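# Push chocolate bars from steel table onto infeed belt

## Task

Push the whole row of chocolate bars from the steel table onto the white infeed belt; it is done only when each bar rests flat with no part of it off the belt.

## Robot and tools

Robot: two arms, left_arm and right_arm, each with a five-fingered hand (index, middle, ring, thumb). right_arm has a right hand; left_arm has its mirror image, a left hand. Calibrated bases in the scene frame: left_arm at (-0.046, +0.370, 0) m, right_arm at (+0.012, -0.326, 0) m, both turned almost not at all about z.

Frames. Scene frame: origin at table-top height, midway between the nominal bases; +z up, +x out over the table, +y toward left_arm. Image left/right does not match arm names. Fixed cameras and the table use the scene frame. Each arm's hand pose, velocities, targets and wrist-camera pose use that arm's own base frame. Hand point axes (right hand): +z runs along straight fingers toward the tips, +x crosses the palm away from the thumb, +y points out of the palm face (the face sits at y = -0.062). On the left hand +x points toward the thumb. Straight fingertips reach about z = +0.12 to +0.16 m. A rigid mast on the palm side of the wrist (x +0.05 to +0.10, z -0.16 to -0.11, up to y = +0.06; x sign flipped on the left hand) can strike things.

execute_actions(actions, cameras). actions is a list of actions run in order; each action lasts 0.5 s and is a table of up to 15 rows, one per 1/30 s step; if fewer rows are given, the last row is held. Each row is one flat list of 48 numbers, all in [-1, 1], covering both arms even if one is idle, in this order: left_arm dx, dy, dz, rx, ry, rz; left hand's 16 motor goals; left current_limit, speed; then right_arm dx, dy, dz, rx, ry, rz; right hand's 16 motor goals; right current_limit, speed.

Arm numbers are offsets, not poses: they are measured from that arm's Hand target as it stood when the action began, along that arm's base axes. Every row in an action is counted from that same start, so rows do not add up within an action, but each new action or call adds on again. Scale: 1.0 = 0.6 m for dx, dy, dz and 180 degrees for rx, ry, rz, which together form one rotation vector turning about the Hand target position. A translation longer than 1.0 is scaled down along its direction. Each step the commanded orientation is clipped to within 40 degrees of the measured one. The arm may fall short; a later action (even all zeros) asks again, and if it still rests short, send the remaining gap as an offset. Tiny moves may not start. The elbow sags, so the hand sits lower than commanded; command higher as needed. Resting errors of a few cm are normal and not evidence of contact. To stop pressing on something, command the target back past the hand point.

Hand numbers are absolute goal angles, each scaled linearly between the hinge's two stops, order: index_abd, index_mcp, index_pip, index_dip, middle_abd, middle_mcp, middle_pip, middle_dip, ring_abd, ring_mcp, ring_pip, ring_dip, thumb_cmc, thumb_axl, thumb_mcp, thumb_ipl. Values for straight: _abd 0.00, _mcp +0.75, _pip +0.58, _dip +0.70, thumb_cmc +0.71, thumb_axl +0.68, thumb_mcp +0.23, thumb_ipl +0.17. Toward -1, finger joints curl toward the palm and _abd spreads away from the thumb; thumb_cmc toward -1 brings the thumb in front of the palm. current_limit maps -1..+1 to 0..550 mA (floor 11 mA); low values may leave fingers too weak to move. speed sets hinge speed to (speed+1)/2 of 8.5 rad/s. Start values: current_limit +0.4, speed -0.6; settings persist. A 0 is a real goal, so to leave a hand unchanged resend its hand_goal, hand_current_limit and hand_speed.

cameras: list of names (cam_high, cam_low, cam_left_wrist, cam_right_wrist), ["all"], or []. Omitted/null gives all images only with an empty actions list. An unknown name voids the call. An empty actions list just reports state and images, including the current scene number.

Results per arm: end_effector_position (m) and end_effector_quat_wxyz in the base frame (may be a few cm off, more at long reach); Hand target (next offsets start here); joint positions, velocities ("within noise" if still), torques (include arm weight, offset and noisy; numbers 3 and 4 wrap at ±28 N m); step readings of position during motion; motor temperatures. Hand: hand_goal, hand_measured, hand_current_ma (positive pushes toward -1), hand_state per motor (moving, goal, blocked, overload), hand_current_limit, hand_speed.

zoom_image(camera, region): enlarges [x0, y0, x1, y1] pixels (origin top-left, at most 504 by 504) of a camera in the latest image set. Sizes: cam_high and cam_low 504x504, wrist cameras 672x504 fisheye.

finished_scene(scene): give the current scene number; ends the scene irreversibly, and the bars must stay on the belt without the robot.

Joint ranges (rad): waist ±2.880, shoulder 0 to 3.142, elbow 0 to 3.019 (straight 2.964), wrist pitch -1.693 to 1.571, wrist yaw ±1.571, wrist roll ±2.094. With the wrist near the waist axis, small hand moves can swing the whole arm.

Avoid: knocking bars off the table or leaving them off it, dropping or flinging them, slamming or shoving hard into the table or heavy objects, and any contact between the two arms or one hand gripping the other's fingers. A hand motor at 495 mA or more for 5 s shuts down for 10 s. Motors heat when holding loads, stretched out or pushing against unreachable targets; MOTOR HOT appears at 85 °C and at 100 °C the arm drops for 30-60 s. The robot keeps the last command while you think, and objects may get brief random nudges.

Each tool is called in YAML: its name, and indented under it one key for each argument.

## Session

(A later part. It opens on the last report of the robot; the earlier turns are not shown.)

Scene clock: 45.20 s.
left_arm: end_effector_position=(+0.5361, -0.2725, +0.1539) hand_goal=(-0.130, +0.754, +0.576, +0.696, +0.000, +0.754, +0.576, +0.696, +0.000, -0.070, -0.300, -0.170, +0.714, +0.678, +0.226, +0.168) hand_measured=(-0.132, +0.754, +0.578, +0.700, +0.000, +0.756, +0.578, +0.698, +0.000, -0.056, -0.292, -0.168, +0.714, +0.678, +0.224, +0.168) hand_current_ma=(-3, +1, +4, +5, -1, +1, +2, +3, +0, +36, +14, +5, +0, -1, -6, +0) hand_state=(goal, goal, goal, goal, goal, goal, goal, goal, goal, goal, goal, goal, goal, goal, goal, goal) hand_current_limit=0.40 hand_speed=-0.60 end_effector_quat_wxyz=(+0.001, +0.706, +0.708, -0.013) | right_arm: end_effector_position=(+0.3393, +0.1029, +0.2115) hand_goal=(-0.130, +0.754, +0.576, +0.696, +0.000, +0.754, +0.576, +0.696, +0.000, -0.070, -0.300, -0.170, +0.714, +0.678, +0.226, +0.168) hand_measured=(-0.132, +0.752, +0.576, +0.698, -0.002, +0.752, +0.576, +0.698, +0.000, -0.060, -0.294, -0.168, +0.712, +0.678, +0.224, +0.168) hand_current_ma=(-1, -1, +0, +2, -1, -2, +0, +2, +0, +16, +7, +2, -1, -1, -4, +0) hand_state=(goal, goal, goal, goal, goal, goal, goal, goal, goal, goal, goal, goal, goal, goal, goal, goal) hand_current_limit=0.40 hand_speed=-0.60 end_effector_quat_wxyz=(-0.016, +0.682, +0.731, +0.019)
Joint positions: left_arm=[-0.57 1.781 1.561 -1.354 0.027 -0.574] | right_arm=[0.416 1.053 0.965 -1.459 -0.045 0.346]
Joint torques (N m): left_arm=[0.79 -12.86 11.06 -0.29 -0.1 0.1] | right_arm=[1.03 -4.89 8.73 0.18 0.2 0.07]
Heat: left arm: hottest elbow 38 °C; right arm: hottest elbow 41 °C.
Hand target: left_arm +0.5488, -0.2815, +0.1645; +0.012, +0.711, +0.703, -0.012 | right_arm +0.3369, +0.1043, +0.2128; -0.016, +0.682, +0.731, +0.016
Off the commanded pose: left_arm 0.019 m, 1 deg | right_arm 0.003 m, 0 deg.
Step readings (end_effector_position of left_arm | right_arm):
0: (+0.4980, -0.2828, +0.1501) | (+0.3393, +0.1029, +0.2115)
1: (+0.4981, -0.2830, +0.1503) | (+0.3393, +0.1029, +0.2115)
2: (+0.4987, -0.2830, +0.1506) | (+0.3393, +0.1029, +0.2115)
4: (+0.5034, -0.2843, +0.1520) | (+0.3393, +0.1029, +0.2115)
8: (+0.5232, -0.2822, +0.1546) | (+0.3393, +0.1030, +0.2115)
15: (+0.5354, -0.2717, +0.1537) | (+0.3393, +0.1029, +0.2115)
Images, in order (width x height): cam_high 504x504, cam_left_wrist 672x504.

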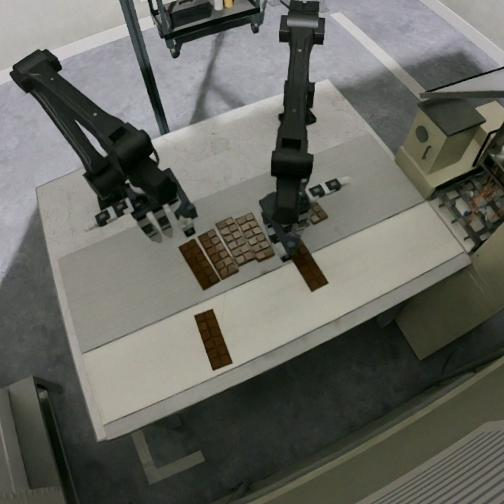

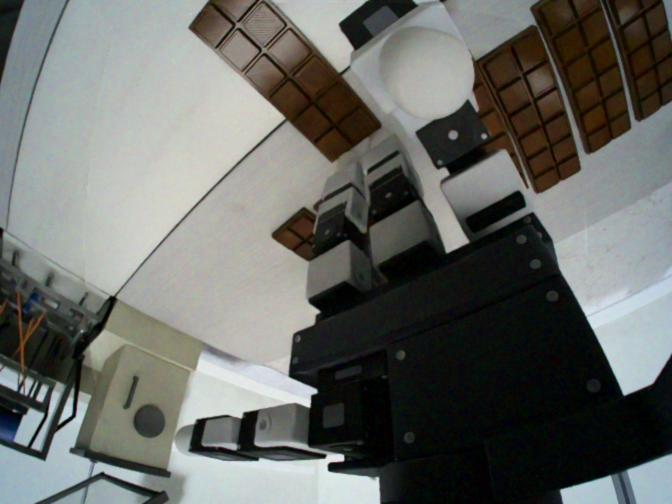

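execute_actions:
  actions:
    - [[0.035,0.001,-0.003,0,0,0.0,-0.13,0.754,0.576,0.696,0,0.754,0.576,0.696,0,-0.07,-0.3,-0.17,0.714,0.678,0.226,0.168,0.4,-0.6,0,0.01,0.0,0,0,0,-0.13,0.754,0.576,0.696,0,0.754,0.576,0.696,0,-0.07,-0.3,-0.17,0.714,0.678,0.226,0.168,0.4,-0.6],[0.08,0.002,-0.006,0,0,0.0,-0.13,0.754,0.576,0.696,0,0.754,0.576,0.696,0,-0.07,-0.3,-0.17,0.714,0.678,0.226,0.168,0.4,-0.6,0,0.04,0,0,0,0,-0.13,0.754,0.576,0.696,0,0.754,0.576,0.696,0,-0.07,-0.3,-0.17,0.714,0.678,0.226,0.168,0.4,-0.6]]
  cameras: ["cam_high","cam_left_wrist","cam_right_wrist"]

zoom_image:
  camera: "cam_high"
  region: [250, 200, 370, 320]

Scene clock: 47.10 s.
left_arm: end_effector_position=(+0.5828, -0.2762, +0.1568) hand_goal=(-0.130, +0.754, +0.576, +0.696, +0.000, +0.754, +0.576, +0.696, +0.000, -0.070, -0.300, -0.170, +0.714, +0.678, +0.226, +0.168) hand_measured=(-0.132, +0.760, +0.582, +0.700, -0.002, +0.756, +0.578, +0.698, +0.000, -0.056, -0.292, -0.168, +0.714, +0.678, +0.224, +0.168) hand_current_ma=(-2, +13, +12, +5, -2, +5, +4, +3, +0, +36, +14, +5, +0, -1, -6, +0) hand_state=(goal, goal, goal, goal, goal, goal, goal, goal, goal, goal, goal, goal, goal, goal, goal, goal) hand_current_limit=0.40 hand_speed=-0.60 end_effector_quat_wxyz=(+0.006, +0.708, +0.706, -0.013) | right_arm: end_effector_position=(+0.3308, +0.1238, +0.2030) hand_goal=(-0.130, +0.754, +0.576, +0.696, +0.000, +0.754, +0.576, +0.696, +0.000, -0.070, -0.300, -0.170, +0.714, +0.678, +0.226, +0.168) hand_measured=(-0.132, +0.752, +0.576, +0.698, -0.002, +0.752, +0.576, +0.698, +0.000, -0.060, -0.294, -0.168, +0.714, +0.678, +0.224, +0.168) hand_current_ma=(-1, -1, +0, +2, -1, -2, +0, +2, +0, +16, +7, +2, -1, -1, -4, +0) hand_state=(goal, goal, goal, goal, goal, goal, goal, goal, goal, goal, goal, goal, goal, goal, goal, goal) hand_current_limit=0.40 hand_speed=-0.60 end_effector_quat_wxyz=(-0.021, +0.681, +0.732, +0.006)
Joint positions: left_arm=[-0.531 1.883 1.715 -1.398 0.029 -0.529] | right_arm=[0.495 1.079 0.965 -1.459 -0.044 0.422]
Joint torques (N m): left_arm=[1.26 -13.33 10.89 -0.09 -0.14 0.13] | right_arm=[0.67 -5.07 10.15 0.62 0.23 0.08]
Heat: left arm: hottest elbow 38 °C; right arm: hottest elbow 40 °C.
Hand target: left_arm +0.5968, -0.2802, +0.1608; +0.012, +0.711, +0.703, -0.012 | right_arm +0.3369, +0.1283, +0.2128; -0.016, +0.682, +0.731, +0.016
Off the commanded pose: left_arm 0.015 m, 1 deg | right_arm 0.012 m, 1 deg.
Step readings (end_effector_position of left_arm | right_arm):
0: (+0.5361, -0.2726, +0.1537) | (+0.3393, +0.1029, +0.2115)
1: (+0.5364, -0.2727, +0.1538) | (+0.3393, +0.1029, +0.2115)
2: (+0.5370, -0.2732, +0.1540) | (+0.3390, +0.1035, +0.2115)
4: (+0.5441, -0.2760, +0.1555) | (+0.3377, +0.1064, +0.2112)
8: (+0.5687, -0.2815, +0.1567) | (+0.3328, +0.1201, +0.2073)
15: (+0.5823, -0.2762, +0.1572) | (+0.3309, +0.1246, +0.2030)
Images, in order (width x height): cam_high 504x504, cam_left_wrist 672x504, cam_right_wrist 672x504.

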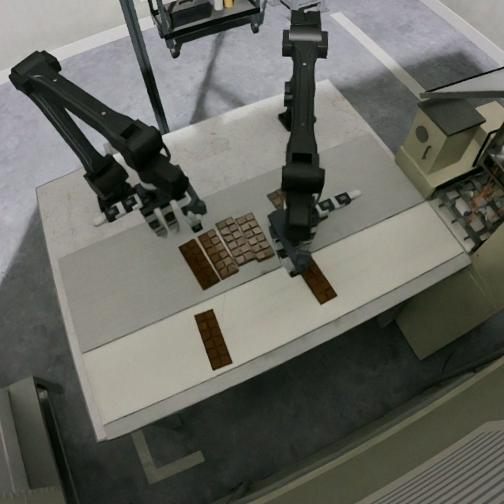

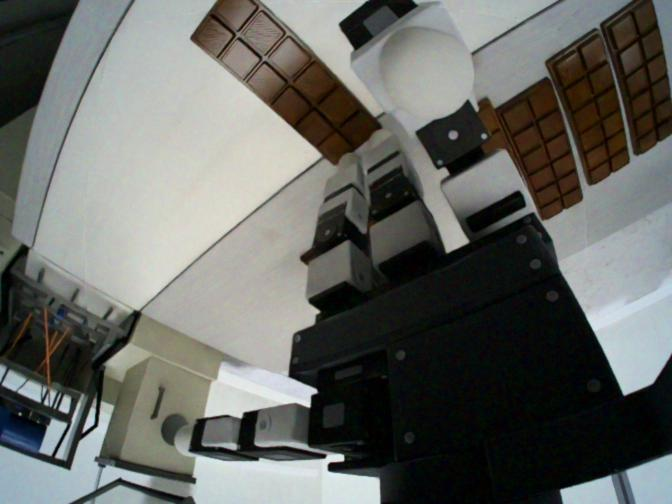

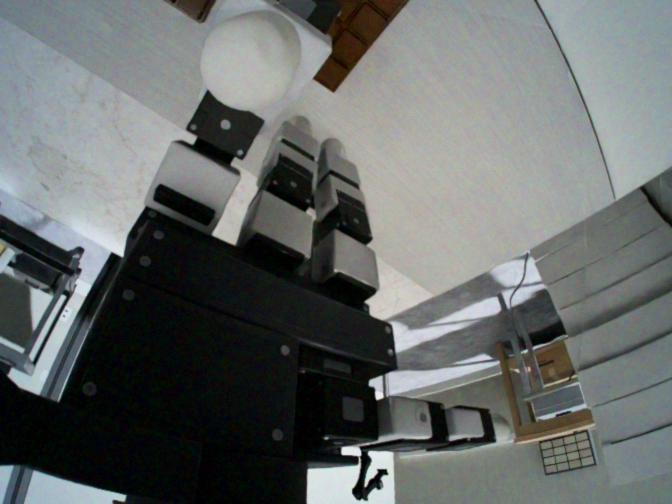

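Scaled by 4.200 from the camera's 504x504 image, which has a finer 720x720 frame.

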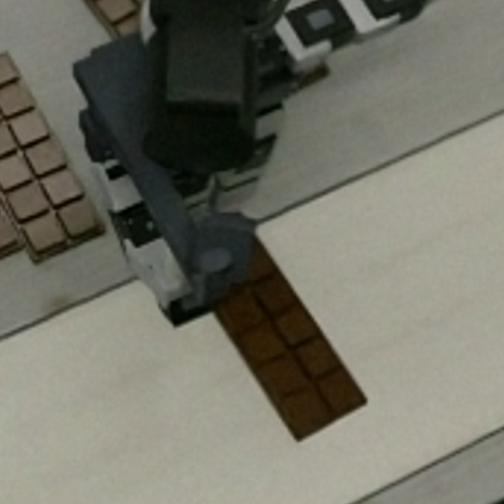

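execute_actions:
  actions:
    - [[0.02,0.0,-0.001,0,0,0.0,-0.13,0.754,0.576,0.696,0,0.754,0.576,0.696,0,-0.07,-0.3,-0.17,0.714,0.678,0.226,0.168,0.4,-0.6,0,0.01,0.0,0,0,0,-0.13,0.754,0.576,0.696,0,0.754,0.576,0.696,0,-0.07,-0.3,-0.17,0.714,0.678,0.226,0.168,0.4,-0.6],[0.036,0.001,-0.002,0,0,0.0,-0.13,0.754,0.576,0.696,0,0.754,0.576,0.696,0,-0.07,-0.3,-0.17,0.714,0.678,0.226,0.168,0.4,-0.6,0,0.02,0,0,0,0,-0.13,0.754,0.576,0.696,0,0.754,0.576,0.696,0,-0.07,-0.3,-0.17,0.714,0.678,0.226,0.168,0.4,-0.6]]
    - [[-0.03,0,0.03,0,0,0.0,-0.13,0.754,0.576,0.696,0,0.754,0.576,0.696,0,-0.07,-0.3,-0.17,0.714,0.678,0.226,0.168,0.4,-0.6,0,0.01,0.0,0,0,0,-0.13,0.754,0.576,0.696,0,0.754,0.576,0.696,0,-0.07,-0.3,-0.17,0.714,0.678,0.226,0.168,0.4,-0.6],[-0.10,0.04,0.09,0,0,0,-0.13,0.754,0.576,0.696,0,0.754,0.576,0.696,0,-0.07,-0.3,-0.17,0.714,0.678,0.226,0.168,0.4,-0.6,0,0.02,0,0,0,0,-0.13,0.754,0.576,0.696,0,0.754,0.576,0.696,0,-0.07,-0.3,-0.17,0.714,0.678,0.226,0.168,0.4,-0.6]]
  cameras: ["cam_high","cam_left_wrist","cam_right_wrist"]

zoom_image:
  camera: "cam_high"
  region: [250, 200, 370, 320]

Scene clock: 50.47 s.
left_arm: end_effector_position=(+0.5607, -0.2548, +0.2147) hand_goal=(-0.130, +0.754, +0.576, +0.696, +0.000, +0.754, +0.576, +0.696, +0.000, -0.070, -0.300, -0.170, +0.714, +0.678, +0.226, +0.168) hand_measured=(-0.132, +0.754, +0.578, +0.698, -0.002, +0.754, +0.578, +0.698, +0.000, -0.056, -0.292, -0.168, +0.714, +0.678, +0.224, +0.168) hand_current_ma=(-3, +0, +3, +5, -2, -1, +3, +3, +0, +35, +14, +5, +0, -1, -6, +0) hand_state=(goal, goal, goal, goal, goal, goal, goal, goal, goal, goal, goal, goal, goal, goal, goal, goal) hand_current_limit=0.40 hand_speed=-0.60 end_effector_quat_wxyz=(+0.017, +0.709, +0.705, -0.011) | right_arm: end_effector_position=(+0.3224, +0.1410, +0.1929) hand_goal=(-0.130, +0.754, +0.576, +0.696, +0.000, +0.754, +0.576, +0.696, +0.000, -0.070, -0.300, -0.170, +0.714, +0.678, +0.226, +0.168) hand_measured=(-0.132, +0.752, +0.576, +0.698, -0.002, +0.752, +0.576, +0.698, +0.000, -0.060, -0.294, -0.168, +0.714, +0.678, +0.224, +0.168) hand_current_ma=(-1, -1, +0, +2, -1, -2, +0, +2, +0, +16, +7, +2, -1, -1, -4, +0) hand_state=(goal, goal, goal, goal, goal, goal, goal, goal, goal, goal, goal, goal, goal, goal, goal, goal) hand_current_limit=0.40 hand_speed=-0.60 end_effector_quat_wxyz=(-0.024, +0.681, +0.731, -0.010)
Joint positions: left_arm=[-0.517 1.768 1.699 -1.475 0.029 -0.512] | right_arm=[0.565 1.109 0.965 -1.459 -0.042 0.493]
Joint torques (N m): left_arm=[0.56 -13.57 7.87 -0.17 -0.15 -0.01] | right_arm=[0.97 -5.25 11.81 0.9 0.21 0.07]
Heat: left arm: hottest elbow 39 °C; right arm: hottest elbow 40 °C.
Hand target: left_arm +0.5585, -0.2557, +0.2138; +0.012, +0.711, +0.703, -0.012 | right_arm +0.3369, +0.1523, +0.2129; -0.016, +0.682, +0.731, +0.016
Off the commanded pose: left_arm 0.003 m, 1 deg | right_arm 0.027 m, 3 deg.
Step readings (end_effector_position of left_arm | right_arm):
0: (+0.5828, -0.2762, +0.1568) | (+0.3308, +0.1237, +0.2030)
1: (+0.5830, -0.2763, +0.1569) | (+0.3308, +0.1237, +0.2030)
2: (+0.5832, -0.2765, +0.1570) | (+0.3307, +0.1237, +0.2030)
4: (+0.5873, -0.2766, +0.1569) | (+0.3297, +0.1258, +0.2026)
8: (+0.5979, -0.2800, +0.1570) | (+0.3277, +0.1306, +0.2002)
15: (+0.6029, -0.2788, +0.1567) | (+0.3268, +0.1326, +0.1982)
16: (+0.6028, -0.2788, +0.1568) | (+0.3268, +0.1325, +0.1982)
17: (+0.6024, -0.2786, +0.1567) | (+0.3266, +0.1327, +0.1982)
19: (+0.5977, -0.2759, +0.1568) | (+0.3256, +0.1346, +0.1977)
23: (+0.5741, -0.2624, +0.1659) | (+0.3234, +0.1396, +0.1948)
30: (+0.5625, -0.2559, +0.2112) | (+0.3225, +0.1413, +0.1929)
Images, in order (width x height): cam_high 504x504, cam_left_wrist 672x504, cam_right_wrist 672x504.

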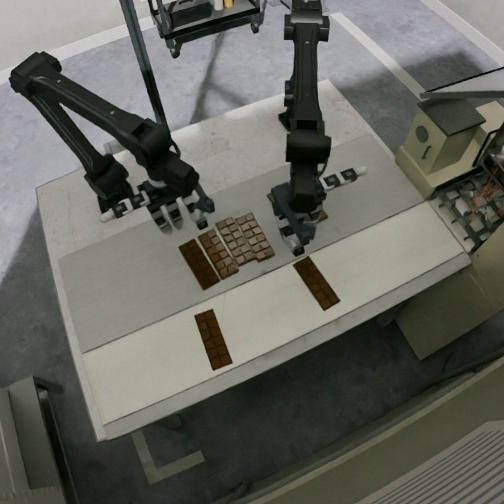

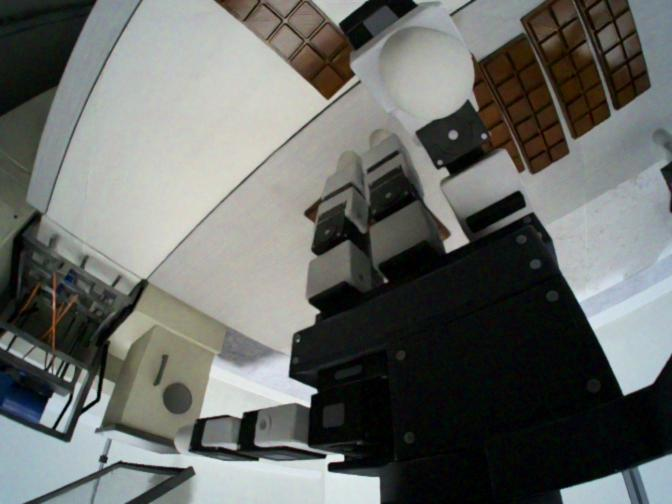

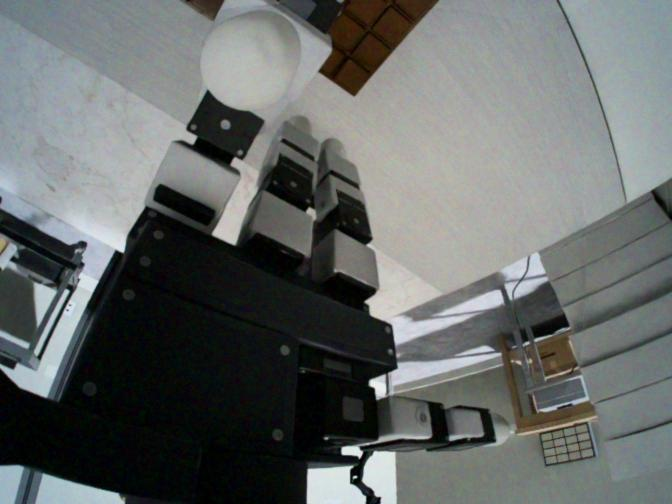

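Scaled by 4.200 from the camera's 504x504 image, which has a finer 720x720 frame.

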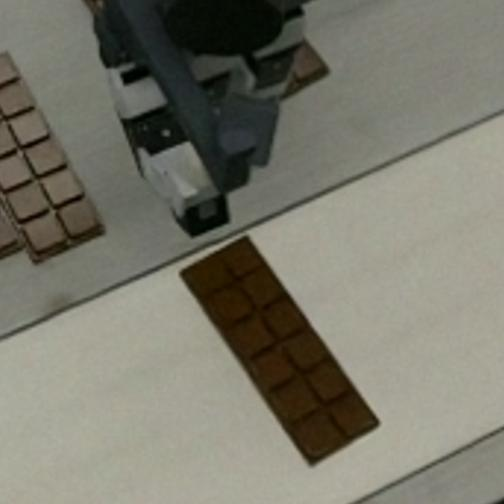

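execute_actions:
  actions:
    - [[0.02,-0.01,-0.03,0,0,0.0,-0.13,0.754,0.576,0.696,0,0.754,0.576,0.696,0,-0.07,-0.3,-0.17,0.714,0.678,0.226,0.168,0.4,-0.6,0,0.01,0.0,0,0,0,-0.13,0.754,0.576,0.696,0,0.754,0.576,0.696,0,-0.07,-0.3,-0.17,0.714,0.678,0.226,0.168,0.4,-0.6],[0.05,-0.03,-0.094,0,0,0.0,-0.13,0.754,0.576,0.696,0,0.754,0.576,0.696,0,-0.07,-0.3,-0.17,0.714,0.678,0.226,0.168,0.4,-0.6,0,0.01,0,0,0,0,-0.13,0.754,0.576,0.696,0,0.754,0.576,0.696,0,-0.07,-0.3,-0.17,0.714,0.678,0.226,0.168,0.4,-0.6]]
    - [[0.03,-0.003,0.003,0,0,0.0,-0.13,0.754,0.576,0.696,0,0.754,0.576,0.696,0,-0.07,-0.3,-0.17,0.714,0.678,0.226,0.168,0.4,-0.6,0,0.00,0.0,0,0,0,-0.13,0.754,0.576,0.696,0,0.754,0.576,0.696,0,-0.07,-0.3,-0.17,0.714,0.678,0.226,0.168,0.4,-0.6],[0.067,-0.006,0.003,0,0,0,-0.13,0.754,0.576,0.696,0,0.754,0.576,0.696,0,-0.07,-0.3,-0.17,0.714,0.678,0.226,0.168,0.4,-0.6,0.0,0.01,-0.02,0,0,0,-0.13,0.754,0.576,0.696,0,0.754,0.576,0.696,0,-0.07,-0.3,-0.17,0.714,0.678,0.226,0.168,0.4,-0.6]]
    - [[-0.03,0,0.03,0,0,0.0,-0.13,0.754,0.576,0.696,0,0.754,0.576,0.696,0,-0.07,-0.3,-0.17,0.714,0.678,0.226,0.168,0.4,-0.6,0,0.01,-0.01,0,0,0,-0.13,0.754,0.576,0.696,0,0.754,0.576,0.696,0,-0.07,-0.3,-0.17,0.714,0.678,0.226,0.168,0.4,-0.6],[-0.10,0.04,0.09,0,0,0,-0.13,0.754,0.576,0.696,0,0.754,0.576,0.696,0,-0.07,-0.3,-0.17,0.714,0.678,0.226,0.168,0.4,-0.6,0,0.02,-0.02,0,0,0,-0.13,0.754,0.576,0.696,0,0.754,0.576,0.696,0,-0.07,-0.3,-0.17,0.714,0.678,0.226,0.168,0.4,-0.6]]
  cameras: ["cam_high","cam_right_wrist"]

zoom_image:
  camera: "cam_high"
  region: [250, 200, 370, 320]

zoom_image:
  camera: "cam_high"
  region: [120, 170, 240, 290]

Scene clock: 53.93 s.
left_arm: end_effector_position=(+0.5706, -0.2522, +0.2148) hand_goal=(-0.130, +0.754, +0.576, +0.696, +0.000, +0.754, +0.576, +0.696, +0.000, -0.070, -0.300, -0.170, +0.714, +0.678, +0.226, +0.168) hand_measured=(-0.132, +0.754, +0.578, +0.700, +0.000, +0.752, +0.578, +0.698, +0.000, -0.056, -0.292, -0.168, +0.714, +0.678, +0.222, +0.168) hand_current_ma=(-1, -1, +3, +5, +0, -1, +3, +3, +0, +34, +14, +5, +0, -1, -7, +0) hand_state=(goal, goal, goal, goal, goal, goal, goal, goal, goal, goal, goal, goal, goal, goal, goal, goal) hand_current_limit=0.40 hand_speed=-0.60 end_effector_quat_wxyz=(+0.017, +0.709, +0.705, -0.010) | right_arm: end_effector_position=(+0.3300, +0.1689, +0.1805) hand_goal=(-0.130, +0.754, +0.576, +0.696, +0.000, +0.754, +0.576, +0.696, +0.000, -0.070, -0.300, -0.170, +0.714, +0.678, +0.226, +0.168) hand_measured=(-0.132, +0.752, +0.576, +0.698, -0.002, +0.752, +0.576, +0.698, +0.000, -0.060, -0.294, -0.168, +0.714, +0.678, +0.224, +0.168) hand_current_ma=(-1, -1, +0, +2, -1, -2, +0, +2, +0, +16, +7, +2, -1, -1, -4, +0) hand_state=(goal, goal, goal, goal, goal, goal, goal, goal, goal, goal, goal, goal, goal, goal, goal, goal) hand_current_limit=0.40 hand_speed=-0.60 end_effector_quat_wxyz=(-0.020, +0.681, +0.732, +0.001)
Joint positions: left_arm=[-0.505 1.788 1.727 -1.483 0.029 -0.5] | right_arm=[0.629 1.159 0.965 -1.381 -0.04 0.558]
Joint torques (N m): left_arm=[0.62 -14.15 7.87 -0.16 -0.13 0] | right_arm=[0.85 -5.89 9.63 0.95 0.22 0.08]
Heat: left arm: hottest elbow 39 °C; right arm: hottest elbow 40 °C.
Hand target: left_arm +0.5685, -0.2533, +0.2130; +0.012, +0.711, +0.703, -0.012 | right_arm +0.3370, +0.1762, +0.1889; -0.016, +0.682, +0.731, +0.016
Off the commanded pose: left_arm 0.003 m, 1 deg | right_arm 0.013 m, 2 deg.
Step readings (end_effector_position of left_arm | right_arm):
0: (+0.5607, -0.2548, +0.2147) | (+0.3224, +0.1410, +0.1929)
1: (+0.5607, -0.2548, +0.2147) | (+0.3224, +0.1409, +0.1929)
2: (+0.5607, -0.2548, +0.2145) | (+0.3223, +0.1411, +0.1929)
4: (+0.5645, -0.2570, +0.2120) | (+0.3215, +0.1424, +0.1927)
8: (+0.5773, -0.2643, +0.1918) | (+0.3212, +0.1445, +0.1916)
15: (+0.5831, -0.2676, +0.1497) | (+0.3210, +0.1451, +0.1909)
16: (+0.5833, -0.2676, +0.1496) | (+0.3210, +0.1451, +0.1909)
17: (+0.5835, -0.2678, +0.1501) | (+0.3210, +0.1450, +0.1909)
19: (+0.5872, -0.2697, +0.1507) | (+0.3221, +0.1467, +0.1909)
23: (+0.6041, -0.2768, +0.1520) | (+0.3251, +0.1524, +0.1894)
30: (+0.6129, -0.2756, +0.1519) | (+0.3265, +0.1546, +0.1875)
31: (+0.6130, -0.2757, +0.1520) | (+0.3265, +0.1545, +0.1875)
32: (+0.6125, -0.2754, +0.1519) | (+0.3266, +0.1552, +0.1874)
34: (+0.6074, -0.2726, +0.1524) | (+0.3275, +0.1583, +0.1871)
38: (+0.5840, -0.2597, +0.1636) | (+0.3293, +0.1663, +0.1836)
45: (+0.5726, -0.2534, +0.2113) | (+0.3299, +0.1691, +0.1805)
Images, in order (width x height): cam_high 504x504, cam_right_wrist 672x504.

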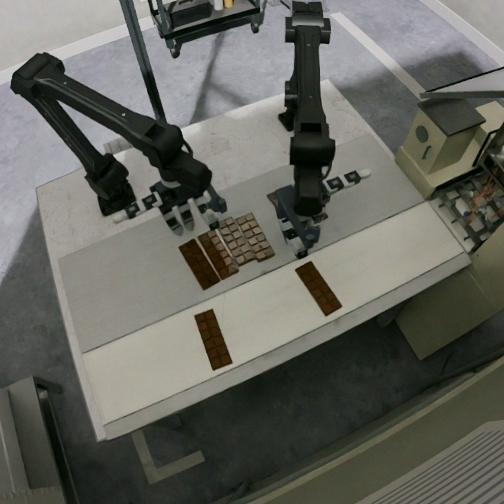

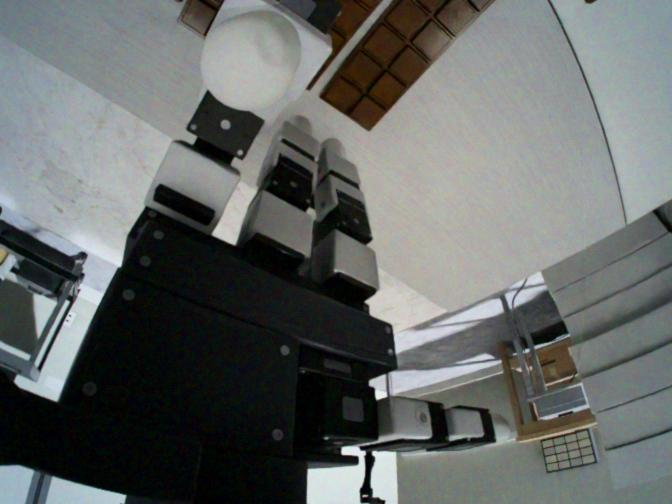

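Scaled by 4.200 from the camera's 504x504 image, which has a finer 720x720 frame.

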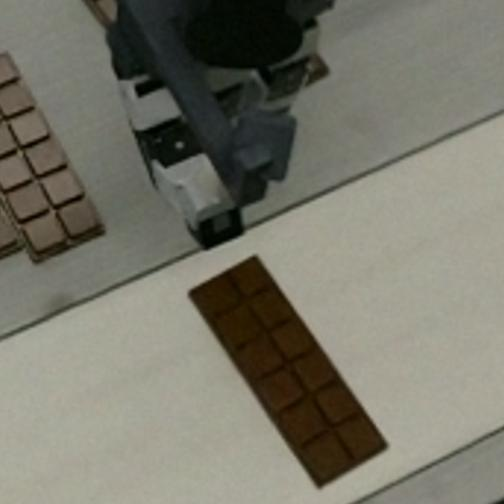

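Scaled by 4.200 from the camera's 504x504 image, which has a finer 720x720 frame.

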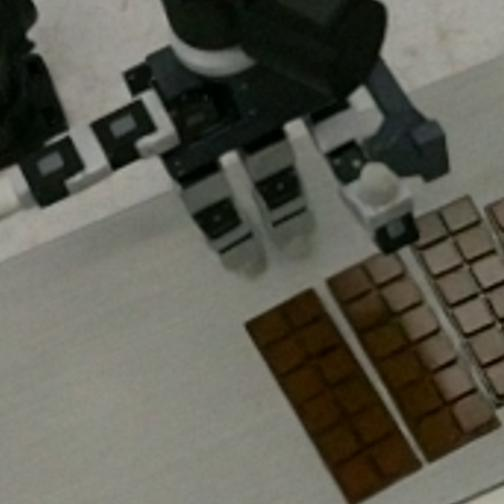

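execute_actions:
  actions:
    - [[-0.07,0.002,0.012,0,0,0.0,-0.13,0.754,0.576,0.696,0,0.754,0.576,0.696,0,-0.07,-0.3,-0.17,0.714,0.678,0.226,0.168,0.4,-0.6,0.005,0.0,-0.015,0,0,0,-0.13,0.754,0.576,0.696,0,0.754,0.576,0.696,0,-0.07,-0.3,-0.17,0.714,0.678,0.226,0.168,0.4,-0.6],[-0.197,0.0055,0.012,0,0,0.0,-0.13,0.754,0.576,0.696,0,0.754,0.576,0.696,0,-0.07,-0.3,-0.17,0.714,0.678,0.226,0.168,0.4,-0.6,0.01,0,-0.031,0,0,0,-0.13,0.754,0.576,0.696,0,0.754,0.576,0.696,0,-0.07,-0.3,-0.17,0.714,0.678,0.226,0.168,0.4,-0.6]]
    - [[-0.07,0.002,0.0,0,0,0.005,-0.13,0.754,0.576,0.696,0,0.754,0.576,0.696,0,-0.07,-0.3,-0.17,0.714,0.678,0.226,0.168,0.4,-0.6,0.015,0.0,0.009,0,0,0,-0.13,0.754,0.576,0.696,0,0.754,0.576,0.696,0,-0.07,-0.3,-0.17,0.714,0.678,0.226,0.168,0.4,-0.6],[-0.192,0.005,-0.025,0,0,0.011,-0.13,0.754,0.576,0.696,0,0.754,0.576,0.696,0,-0.07,-0.3,-0.17,0.714,0.678,0.226,0.168,0.4,-0.6,0.038,0.001,0.014,0,0,0,-0.13,0.754,0.576,0.696,0,0.754,0.576,0.696,0,-0.07,-0.3,-0.17,0.714,0.678,0.226,0.168,0.4,-0.6]]
    - [[0,0,-0.04,0,0,0.0,-0.13,0.754,0.576,0.696,0,0.754,0.576,0.696,0,-0.07,-0.3,-0.17,0.714,0.678,0.226,0.168,0.4,-0.6,0.025,0.001,0.005,0,0,0,-0.13,0.754,0.576,0.696,0,0.754,0.576,0.696,0,-0.07,-0.3,-0.17,0.714,0.678,0.226,0.168,0.4,-0.6],[0,0,-0.055,0,0,0,-0.13,0.754,0.576,0.696,0,0.754,0.576,0.696,0,-0.07,-0.3,-0.17,0.714,0.678,0.226,0.168,0.4,-0.6,0.05,0.0025,0.007,0,0,0,-0.13,0.754,0.576,0.696,0,0.754,0.576,0.696,0,-0.07,-0.3,-0.17,0.714,0.678,0.226,0.168,0.4,-0.6]]
  cameras: ["cam_high","cam_left_wrist","cam_right_wrist"]

zoom_image:
  camera: "cam_high"
  region: [150, 200, 270, 320]

zoom_image:
  camera: "cam_high"
  region: [220, 140, 340, 260]

Scene clock: 60.10 s.
left_arm: end_effector_position=(+0.3336, -0.2434, +0.1738) hand_goal=(-0.130, +0.754, +0.576, +0.696, +0.000, +0.754, +0.576, +0.696, +0.000, -0.070, -0.300, -0.170, +0.714, +0.678, +0.226, +0.168) hand_measured=(-0.130, +0.752, +0.576, +0.698, +0.000, +0.752, +0.576, +0.698, +0.000, -0.062, -0.292, -0.168, +0.712, +0.678, +0.222, +0.168) hand_current_ma=(-1, -3, +1, +4, +0, -3, +1, +3, +0, +19, +14, +5, -1, -1, -7, +0) hand_state=(goal, goal, goal, goal, goal, goal, goal, goal, goal, goal, goal, goal, goal, goal, goal, goal) hand_current_limit=0.40 hand_speed=-0.60 end_effector_quat_wxyz=(+0.009, +0.701, +0.713, -0.012) | right_arm: end_effector_position=(+0.3778, +0.1706, +0.1618) hand_goal=(-0.130, +0.754, +0.576, +0.696, +0.000, +0.754, +0.576, +0.696, +0.000, -0.070, -0.300, -0.170, +0.714, +0.678, +0.226, +0.168) hand_measured=(-0.132, +0.756, +0.576, +0.698, -0.002, +0.758, +0.580, +0.698, +0.000, -0.060, -0.294, -0.168, +0.714, +0.678, +0.222, +0.168) hand_current_ma=(-1, +1, +1, +2, -2, +4, +4, +3, +0, +17, +7, +2, -1, -1, -5, +0) hand_state=(goal, goal, goal, goal, goal, goal, goal, goal, goal, goal, goal, goal, goal, goal, goal, goal) hand_current_limit=0.40 hand_speed=-0.60 end_effector_quat_wxyz=(-0.022, +0.683, +0.730, -0.006)
Joint positions: left_arm=[-0.808 1.31 1.068 -1.31 0.024 -0.824] | right_arm=[0.553 1.294 1.028 -1.328 -0.04 0.486]
Joint torques (N m): left_arm=[0.44 -6.77 7.73 0.68 -0.22 -0.15] | right_arm=[-0.44 -7.65 12.19 0.36 0.13 -0.13]
Heat: left arm: hottest elbow 39 °C; right arm: hottest elbow 40 °C.
Hand target: left_arm +0.3352, -0.2470, +0.1723; +0.012, +0.698, +0.716, -0.011 | right_arm +0.3958, +0.1784, +0.1829; -0.016, +0.682, +0.731, +0.016
Off the commanded pose: left_arm 0.004 m, 1 deg | right_arm 0.029 m, 3 deg.
Step readings (end_effector_position of left_arm | right_arm):
0: (+0.5706, -0.2522, +0.2148) | (+0.3300, +0.1688, +0.1805)
1: (+0.5703, -0.2521, +0.2143) | (+0.3300, +0.1689, +0.1805)
2: (+0.5673, -0.2512, +0.2120) | (+0.3304, +0.1692, +0.1807)
4: (+0.5492, -0.2454, +0.2017) | (+0.3333, +0.1713, +0.1807)
8: (+0.4850, -0.2365, +0.1846) | (+0.3383, +0.1749, +0.1764)
15: (+0.4487, -0.2544, +0.2155) | (+0.3377, +0.1745, +0.1684)
16: (+0.4485, -0.2540, +0.2186) | (+0.3377, +0.1745, +0.1684)
17: (+0.4464, -0.2525, +0.2194) | (+0.3377, +0.1745, +0.1682)
19: (+0.4314, -0.2462, +0.2125) | (+0.3387, +0.1734, +0.1668)
23: (+0.3690, -0.2376, +0.1900) | (+0.3432, +0.1677, +0.1580)
30: (+0.3347, -0.2495, +0.1993) | (+0.3480, +0.1682, +0.1586)
31: (+0.3351, -0.2489, +0.2006) | (+0.3480, +0.1682, +0.1586)
32: (+0.3358, -0.2487, +0.2005) | (+0.3488, +0.1682, +0.1588)
34: (+0.3366, -0.2485, +0.1950) | (+0.3538, +0.1685, +0.1596)
38: (+0.3324, -0.2431, +0.1774) | (+0.3705, +0.1695, +0.1616)
45: (+0.3333, -0.2432, +0.1738) | (+0.3777, +0.1702, +0.1618)
Images, in order (width x height): cam_high 504x504, cam_left_wrist 672x504, cam_right_wrist 672x504.

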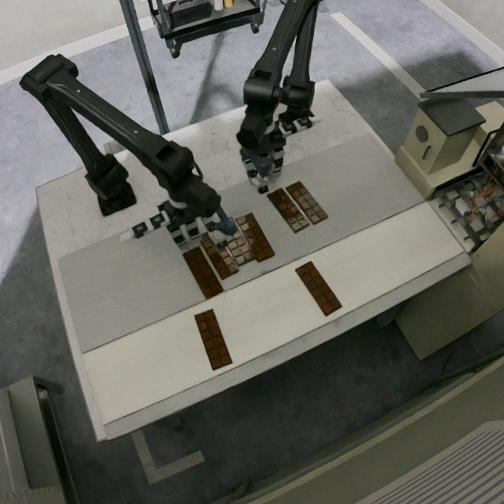

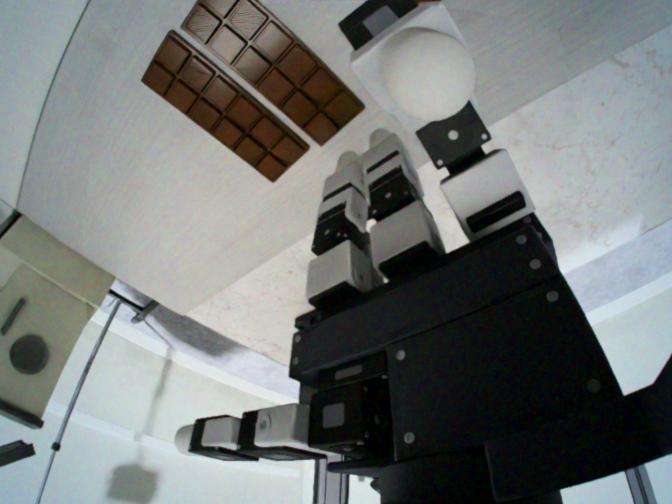

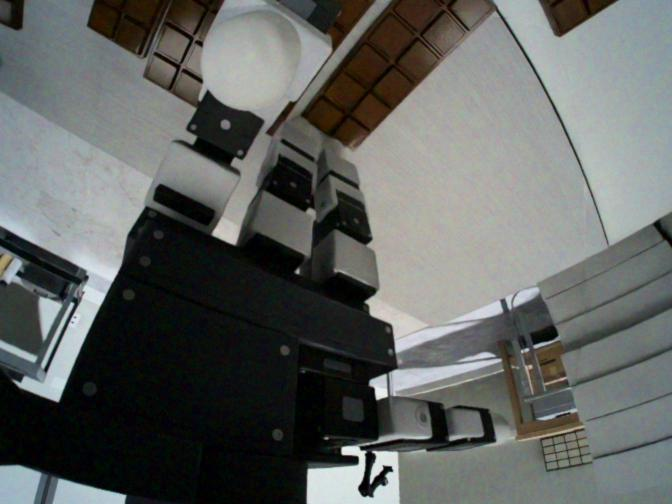

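Scaled by 4.200 from the camera's 504x504 image, which has a finer 720x720 frame.

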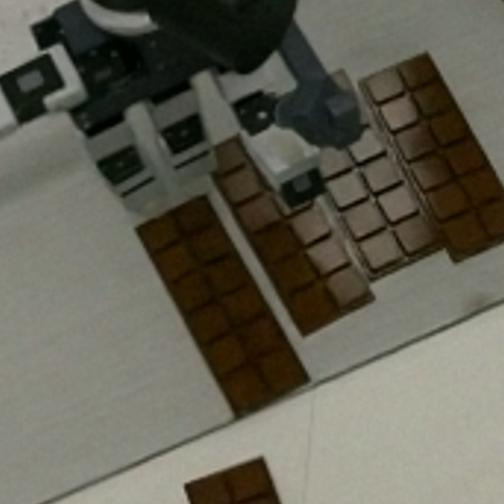

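Scaled by 4.200 from the camera's 504x504 image, which has a finer 720x720 frame.

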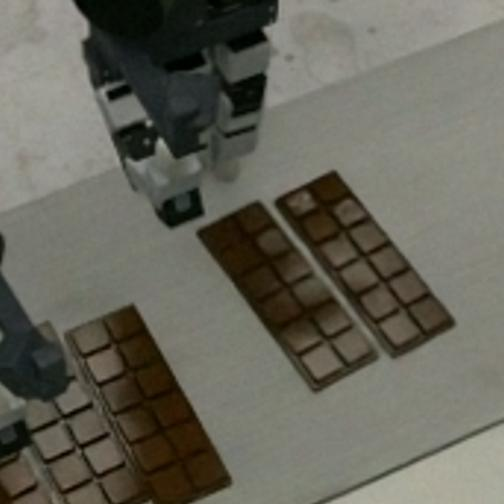

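execute_actions:
  actions:
    - [[0.02,-0.003,-0.006,0,0,0.0,-0.13,0.754,0.576,0.696,0,0.754,0.576,0.696,0,-0.07,-0.3,-0.17,0.714,0.678,0.226,0.168,0.4,-0.6,0.02,0.007,-0.002,0,0,0.014,-0.13,0.754,0.576,0.696,0,0.754,0.576,0.696,0,-0.07,-0.3,-0.17,0.714,0.678,0.226,0.168,0.4,-0.6],[0.051,-0.008,-0.009,0,0,0,-0.13,0.754,0.576,0.696,0,0.754,0.576,0.696,0,-0.07,-0.3,-0.17,0.714,0.678,0.226,0.168,0.4,-0.6,0.045,0.016,-0.004,0,0,0.028,-0.13,0.754,0.576,0.696,0,0.754,0.576,0.696,0,-0.07,-0.3,-0.17,0.714,0.678,0.226,0.168,0.4,-0.6]]
  cameras: ["cam_high","cam_left_wrist","cam_right_wrist"]

zoom_image:
  camera: "cam_high"
  region: [150, 220, 270, 340]

zoom_image:
  camera: "cam_high"
  region: [220, 140, 340, 260]

Scene clock: 63.27 s.
left_arm: end_effector_position=(+0.3493, -0.2394, +0.1502) hand_goal=(-0.130, +0.754, +0.576, +0.696, +0.000, +0.754, +0.576, +0.696, +0.000, -0.070, -0.300, -0.170, +0.714, +0.678, +0.226, +0.168) hand_measured=(-0.130, +0.752, +0.576, +0.698, -0.002, +0.754, +0.578, +0.698, +0.000, -0.062, -0.292, -0.168, +0.712, +0.678, +0.222, +0.168) hand_current_ma=(-1, -3, +1, +4, -2, +1, +3, +3, +0, +19, +14, +5, -1, -1, -7, +0) hand_state=(goal, goal, goal, goal, goal, goal, goal, goal, goal, goal, goal, goal, goal, goal, goal, goal) hand_current_limit=0.40 hand_speed=-0.60 end_effector_quat_wxyz=(-0.013, +0.696, +0.718, -0.011) | right_arm: end_effector_position=(+0.4036, +0.1802, +0.1623) hand_goal=(-0.130, +0.754, +0.576, +0.696, +0.000, +0.754, +0.576, +0.696, +0.000, -0.070, -0.300, -0.170, +0.714, +0.678, +0.226, +0.168) hand_measured=(-0.130, +0.764, +0.582, +0.698, -0.002, +0.754, +0.578, +0.698, +0.000, -0.060, -0.294, -0.168, +0.714, +0.678, +0.222, +0.168) hand_current_ma=(+0, +19, +9, +2, -2, +0, +2, +3, +0, +17, +7, +2, -1, -1, -5, +0) hand_state=(goal, goal, goal, goal, goal, goal, goal, goal, goal, goal, goal, goal, goal, goal, goal, goal) hand_current_limit=0.40 hand_speed=-0.60 end_effector_quat_wxyz=(-0.023, +0.651, +0.759, -0.006)
Joint positions: left_arm=[-0.773 1.381 1.076 -1.292 0.023 -0.804] | right_arm=[0.523 1.354 1.085 -1.328 -0.04 0.37]
Joint torques (N m): left_arm=[1.32 -7.77 10.62 0.46 -0.18 0.1] | right_arm=[-0.44 -8.29 12.01 0.57 0.03 -0.14]
Heat: left arm: hottest elbow 39 °C; right arm: hottest elbow 41 °C.
Hand target: left_arm +0.3657, -0.2518, +0.1667; +0.012, +0.698, +0.715, -0.011 | right_arm +0.4227, +0.1879, +0.1804; -0.017, +0.649, +0.760, +0.015
Off the commanded pose: left_arm 0.027 m, 3 deg | right_arm 0.028 m, 2 deg.
Step readings (end_effector_position of left_arm | right_arm):
0: (+0.3336, -0.2434, +0.1738) | (+0.3778, +0.1706, +0.1618)
1: (+0.3336, -0.2434, +0.1738) | (+0.3778, +0.1706, +0.1618)
2: (+0.3337, -0.2436, +0.1736) | (+0.3783, +0.1709, +0.1617)
4: (+0.3358, -0.2432, +0.1710) | (+0.3828, +0.1717, +0.1621)
8: (+0.3427, -0.2407, +0.1568) | (+0.3963, +0.1767, +0.1618)
15: (+0.3490, -0.2390, +0.1499) | (+0.4033, +0.1796, +0.1623)
Images, in order (width x height): cam_high 504x504, cam_left_wrist 672x504, cam_right_wrist 672x504.

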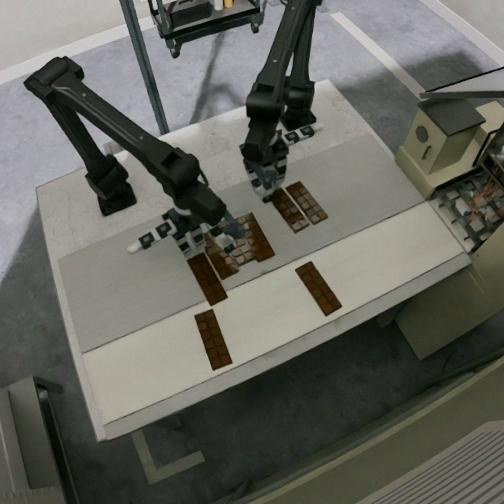

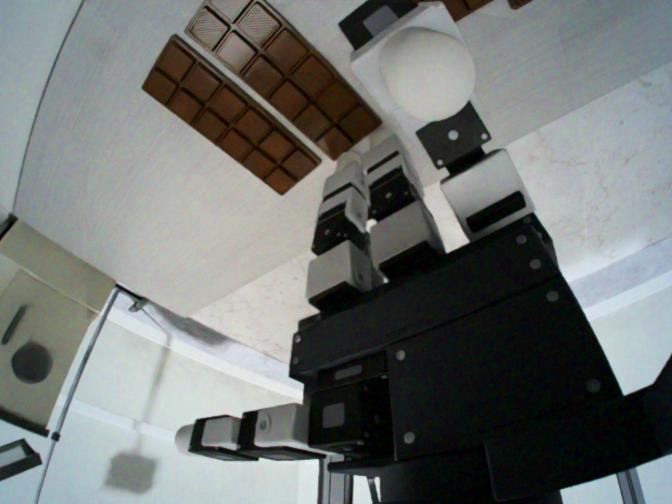

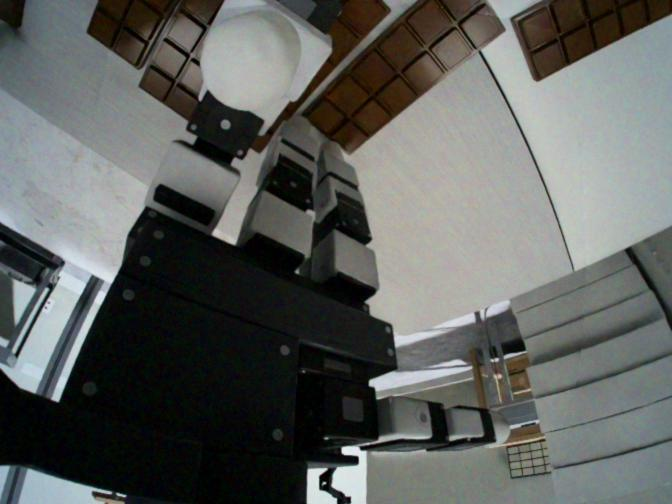

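Scaled by 4.200 from the camera's 504x504 image, which has a finer 720x720 frame.

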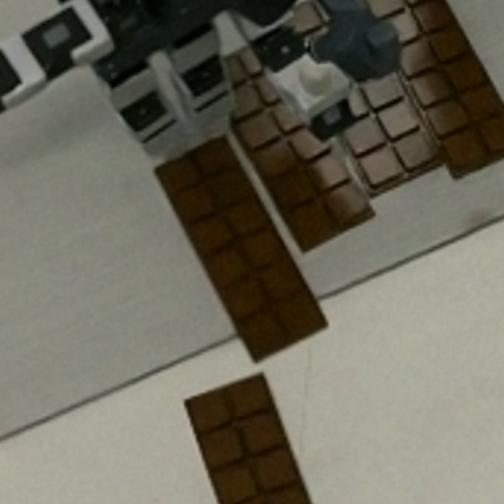

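Scaled by 4.200 from the camera's 504x504 image, which has a finer 720x720 frame.

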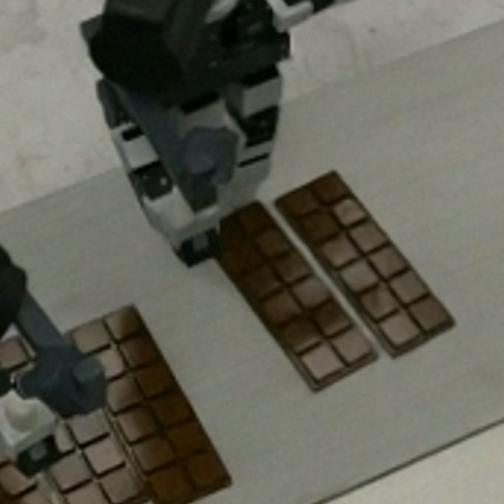

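execute_actions:
  actions:
    - [[0.025,0.001,0.001,0,0,0.0,-0.13,0.754,0.576,0.696,0,0.754,0.576,0.696,0,-0.07,-0.3,-0.17,0.714,0.678,0.226,0.168,0.4,-0.6,0.015,0.003,-0.001,0,0,0.0,-0.13,0.754,0.576,0.696,0,0.754,0.576,0.696,0,-0.07,-0.3,-0.17,0.714,0.678,0.226,0.168,0.4,-0.6],[0.05,0.002,0.001,0,0,0,-0.13,0.754,0.576,0.696,0,0.754,0.576,0.696,0,-0.07,-0.3,-0.17,0.714,0.678,0.226,0.168,0.4,-0.6,0.03,0.007,-0.002,0,0,0.0,-0.13,0.754,0.576,0.696,0,0.754,0.576,0.696,0,-0.07,-0.3,-0.17,0.714,0.678,0.226,0.168,0.4,-0.6]]
  cameras: ["cam_high","cam_left_wrist","cam_right_wrist"]

zoom_image:
  camera: "cam_high"
  region: [150, 220, 270, 340]

zoom_image:
  camera: "cam_high"
  region: [220, 140, 340, 260]

Scene clock: 66.70 s.
left_arm: end_effector_position=(+0.3788, -0.2387, +0.1548) hand_goal=(-0.130, +0.754, +0.576, +0.696, +0.000, +0.754, +0.576, +0.696, +0.000, -0.070, -0.300, -0.170, +0.714, +0.678, +0.226, +0.168) hand_measured=(-0.130, +0.756, +0.580, +0.698, -0.002, +0.756, +0.578, +0.698, +0.000, -0.062, -0.292, -0.168, +0.712, +0.678, +0.222, +0.168) hand_current_ma=(+1, +5, +5, +4, -2, +5, +4, +3, +0, +19, +14, +5, -1, -1, -7, +0) hand_state=(goal, goal, goal, goal, goal, goal, goal, goal, goal, goal, goal, goal, goal, goal, goal, goal) hand_current_limit=0.40 hand_speed=-0.60 end_effector_quat_wxyz=(-0.007, +0.695, +0.719, -0.012) | right_arm: end_effector_position=(+0.4205, +0.1851, +0.1627) hand_goal=(-0.130, +0.754, +0.576, +0.696, +0.000, +0.754, +0.576, +0.696, +0.000, -0.070, -0.300, -0.170, +0.714, +0.678, +0.226, +0.168) hand_measured=(-0.132, +0.772, +0.588, +0.700, -0.002, +0.760, +0.580, +0.698, +0.000, -0.060, -0.294, -0.168, +0.714, +0.678, +0.222, +0.168) hand_current_ma=(-1, +38, +19, +5, -1, +7, +5, +3, +0, +17, +7, +2, -1, -1, -5, +0) hand_state=(goal, goal, goal, goal, goal, goal, goal, goal, goal, goal, goal, goal, goal, goal, goal, goal) hand_current_limit=0.40 hand_speed=-0.60 end_effector_quat_wxyz=(-0.024, +0.651, +0.759, -0.005)
Joint positions: left_arm=[-0.72 1.425 1.131 -1.292 0.024 -0.754] | right_arm=[0.511 1.398 1.13 -1.328 -0.041 0.357]
Joint torques (N m): left_arm=[1.26 -7.59 10.82 0.36 -0.15 0.11] | right_arm=[-0.56 -8.64 12.01 0.69 0.09 -0.13]
Heat: left arm: hottest elbow 40 °C; right arm: hottest elbow 42 °C.
Hand target: left_arm +0.3958, -0.2507, +0.1674; +0.012, +0.698, +0.715, -0.011 | right_arm +0.4406, +0.1922, +0.1791; -0.017, +0.649, +0.760, +0.015
Off the commanded pose: left_arm 0.024 m, 2 deg | right_arm 0.027 m, 2 deg.
Step readings (end_effector_position of left_arm | right_arm):
0: (+0.3493, -0.2394, +0.1502) | (+0.4036, +0.1803, +0.1623)
1: (+0.3493, -0.2395, +0.1502) | (+0.4036, +0.1803, +0.1623)
2: (+0.3501, -0.2394, +0.1505) | (+0.4040, +0.1804, +0.1624)
4: (+0.3543, -0.2400, +0.1519) | (+0.4072, +0.1814, +0.1625)
8: (+0.3708, -0.2395, +0.1547) | (+0.4173, +0.1843, +0.1625)
15: (+0.3787, -0.2384, +0.1548) | (+0.4205, +0.1851, +0.1627)
Images, in order (width x height): cam_high 504x504, cam_left_wrist 672x504, cam_right_wrist 672x504.

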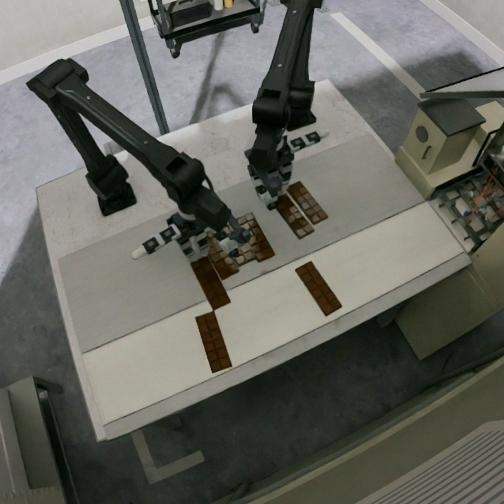

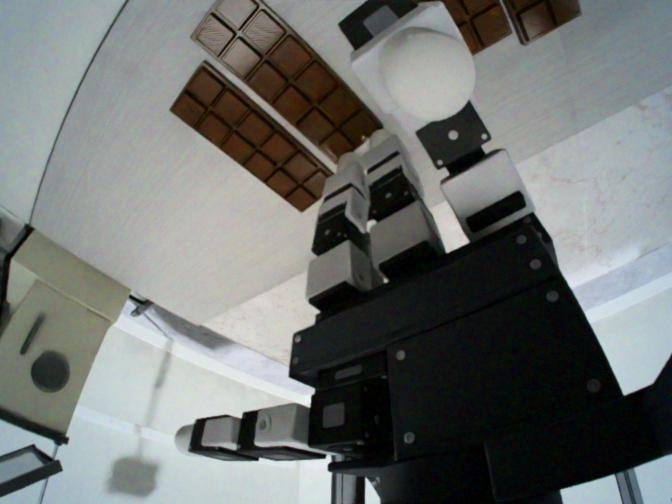

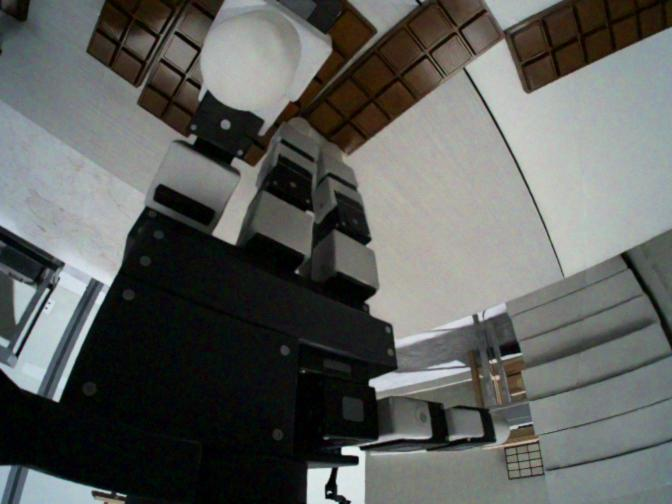

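Scaled by 4.200 from the camera's 504x504 image, which has a finer 720x720 frame.

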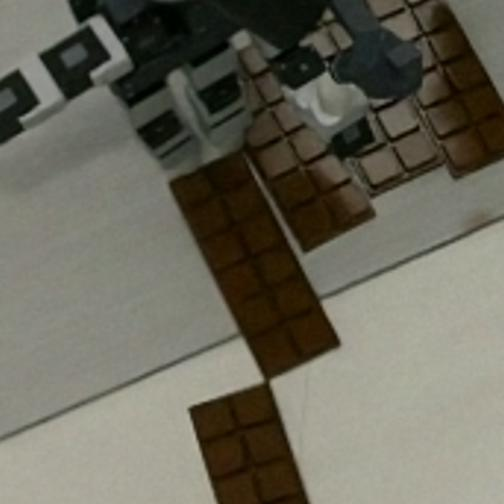

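Scaled by 4.200 from the camera's 504x504 image, which has a finer 720x720 frame.

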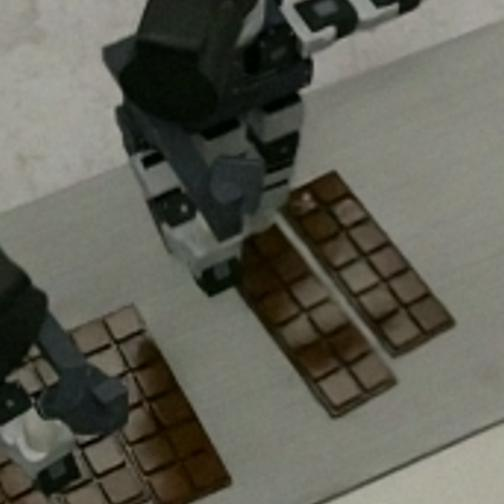

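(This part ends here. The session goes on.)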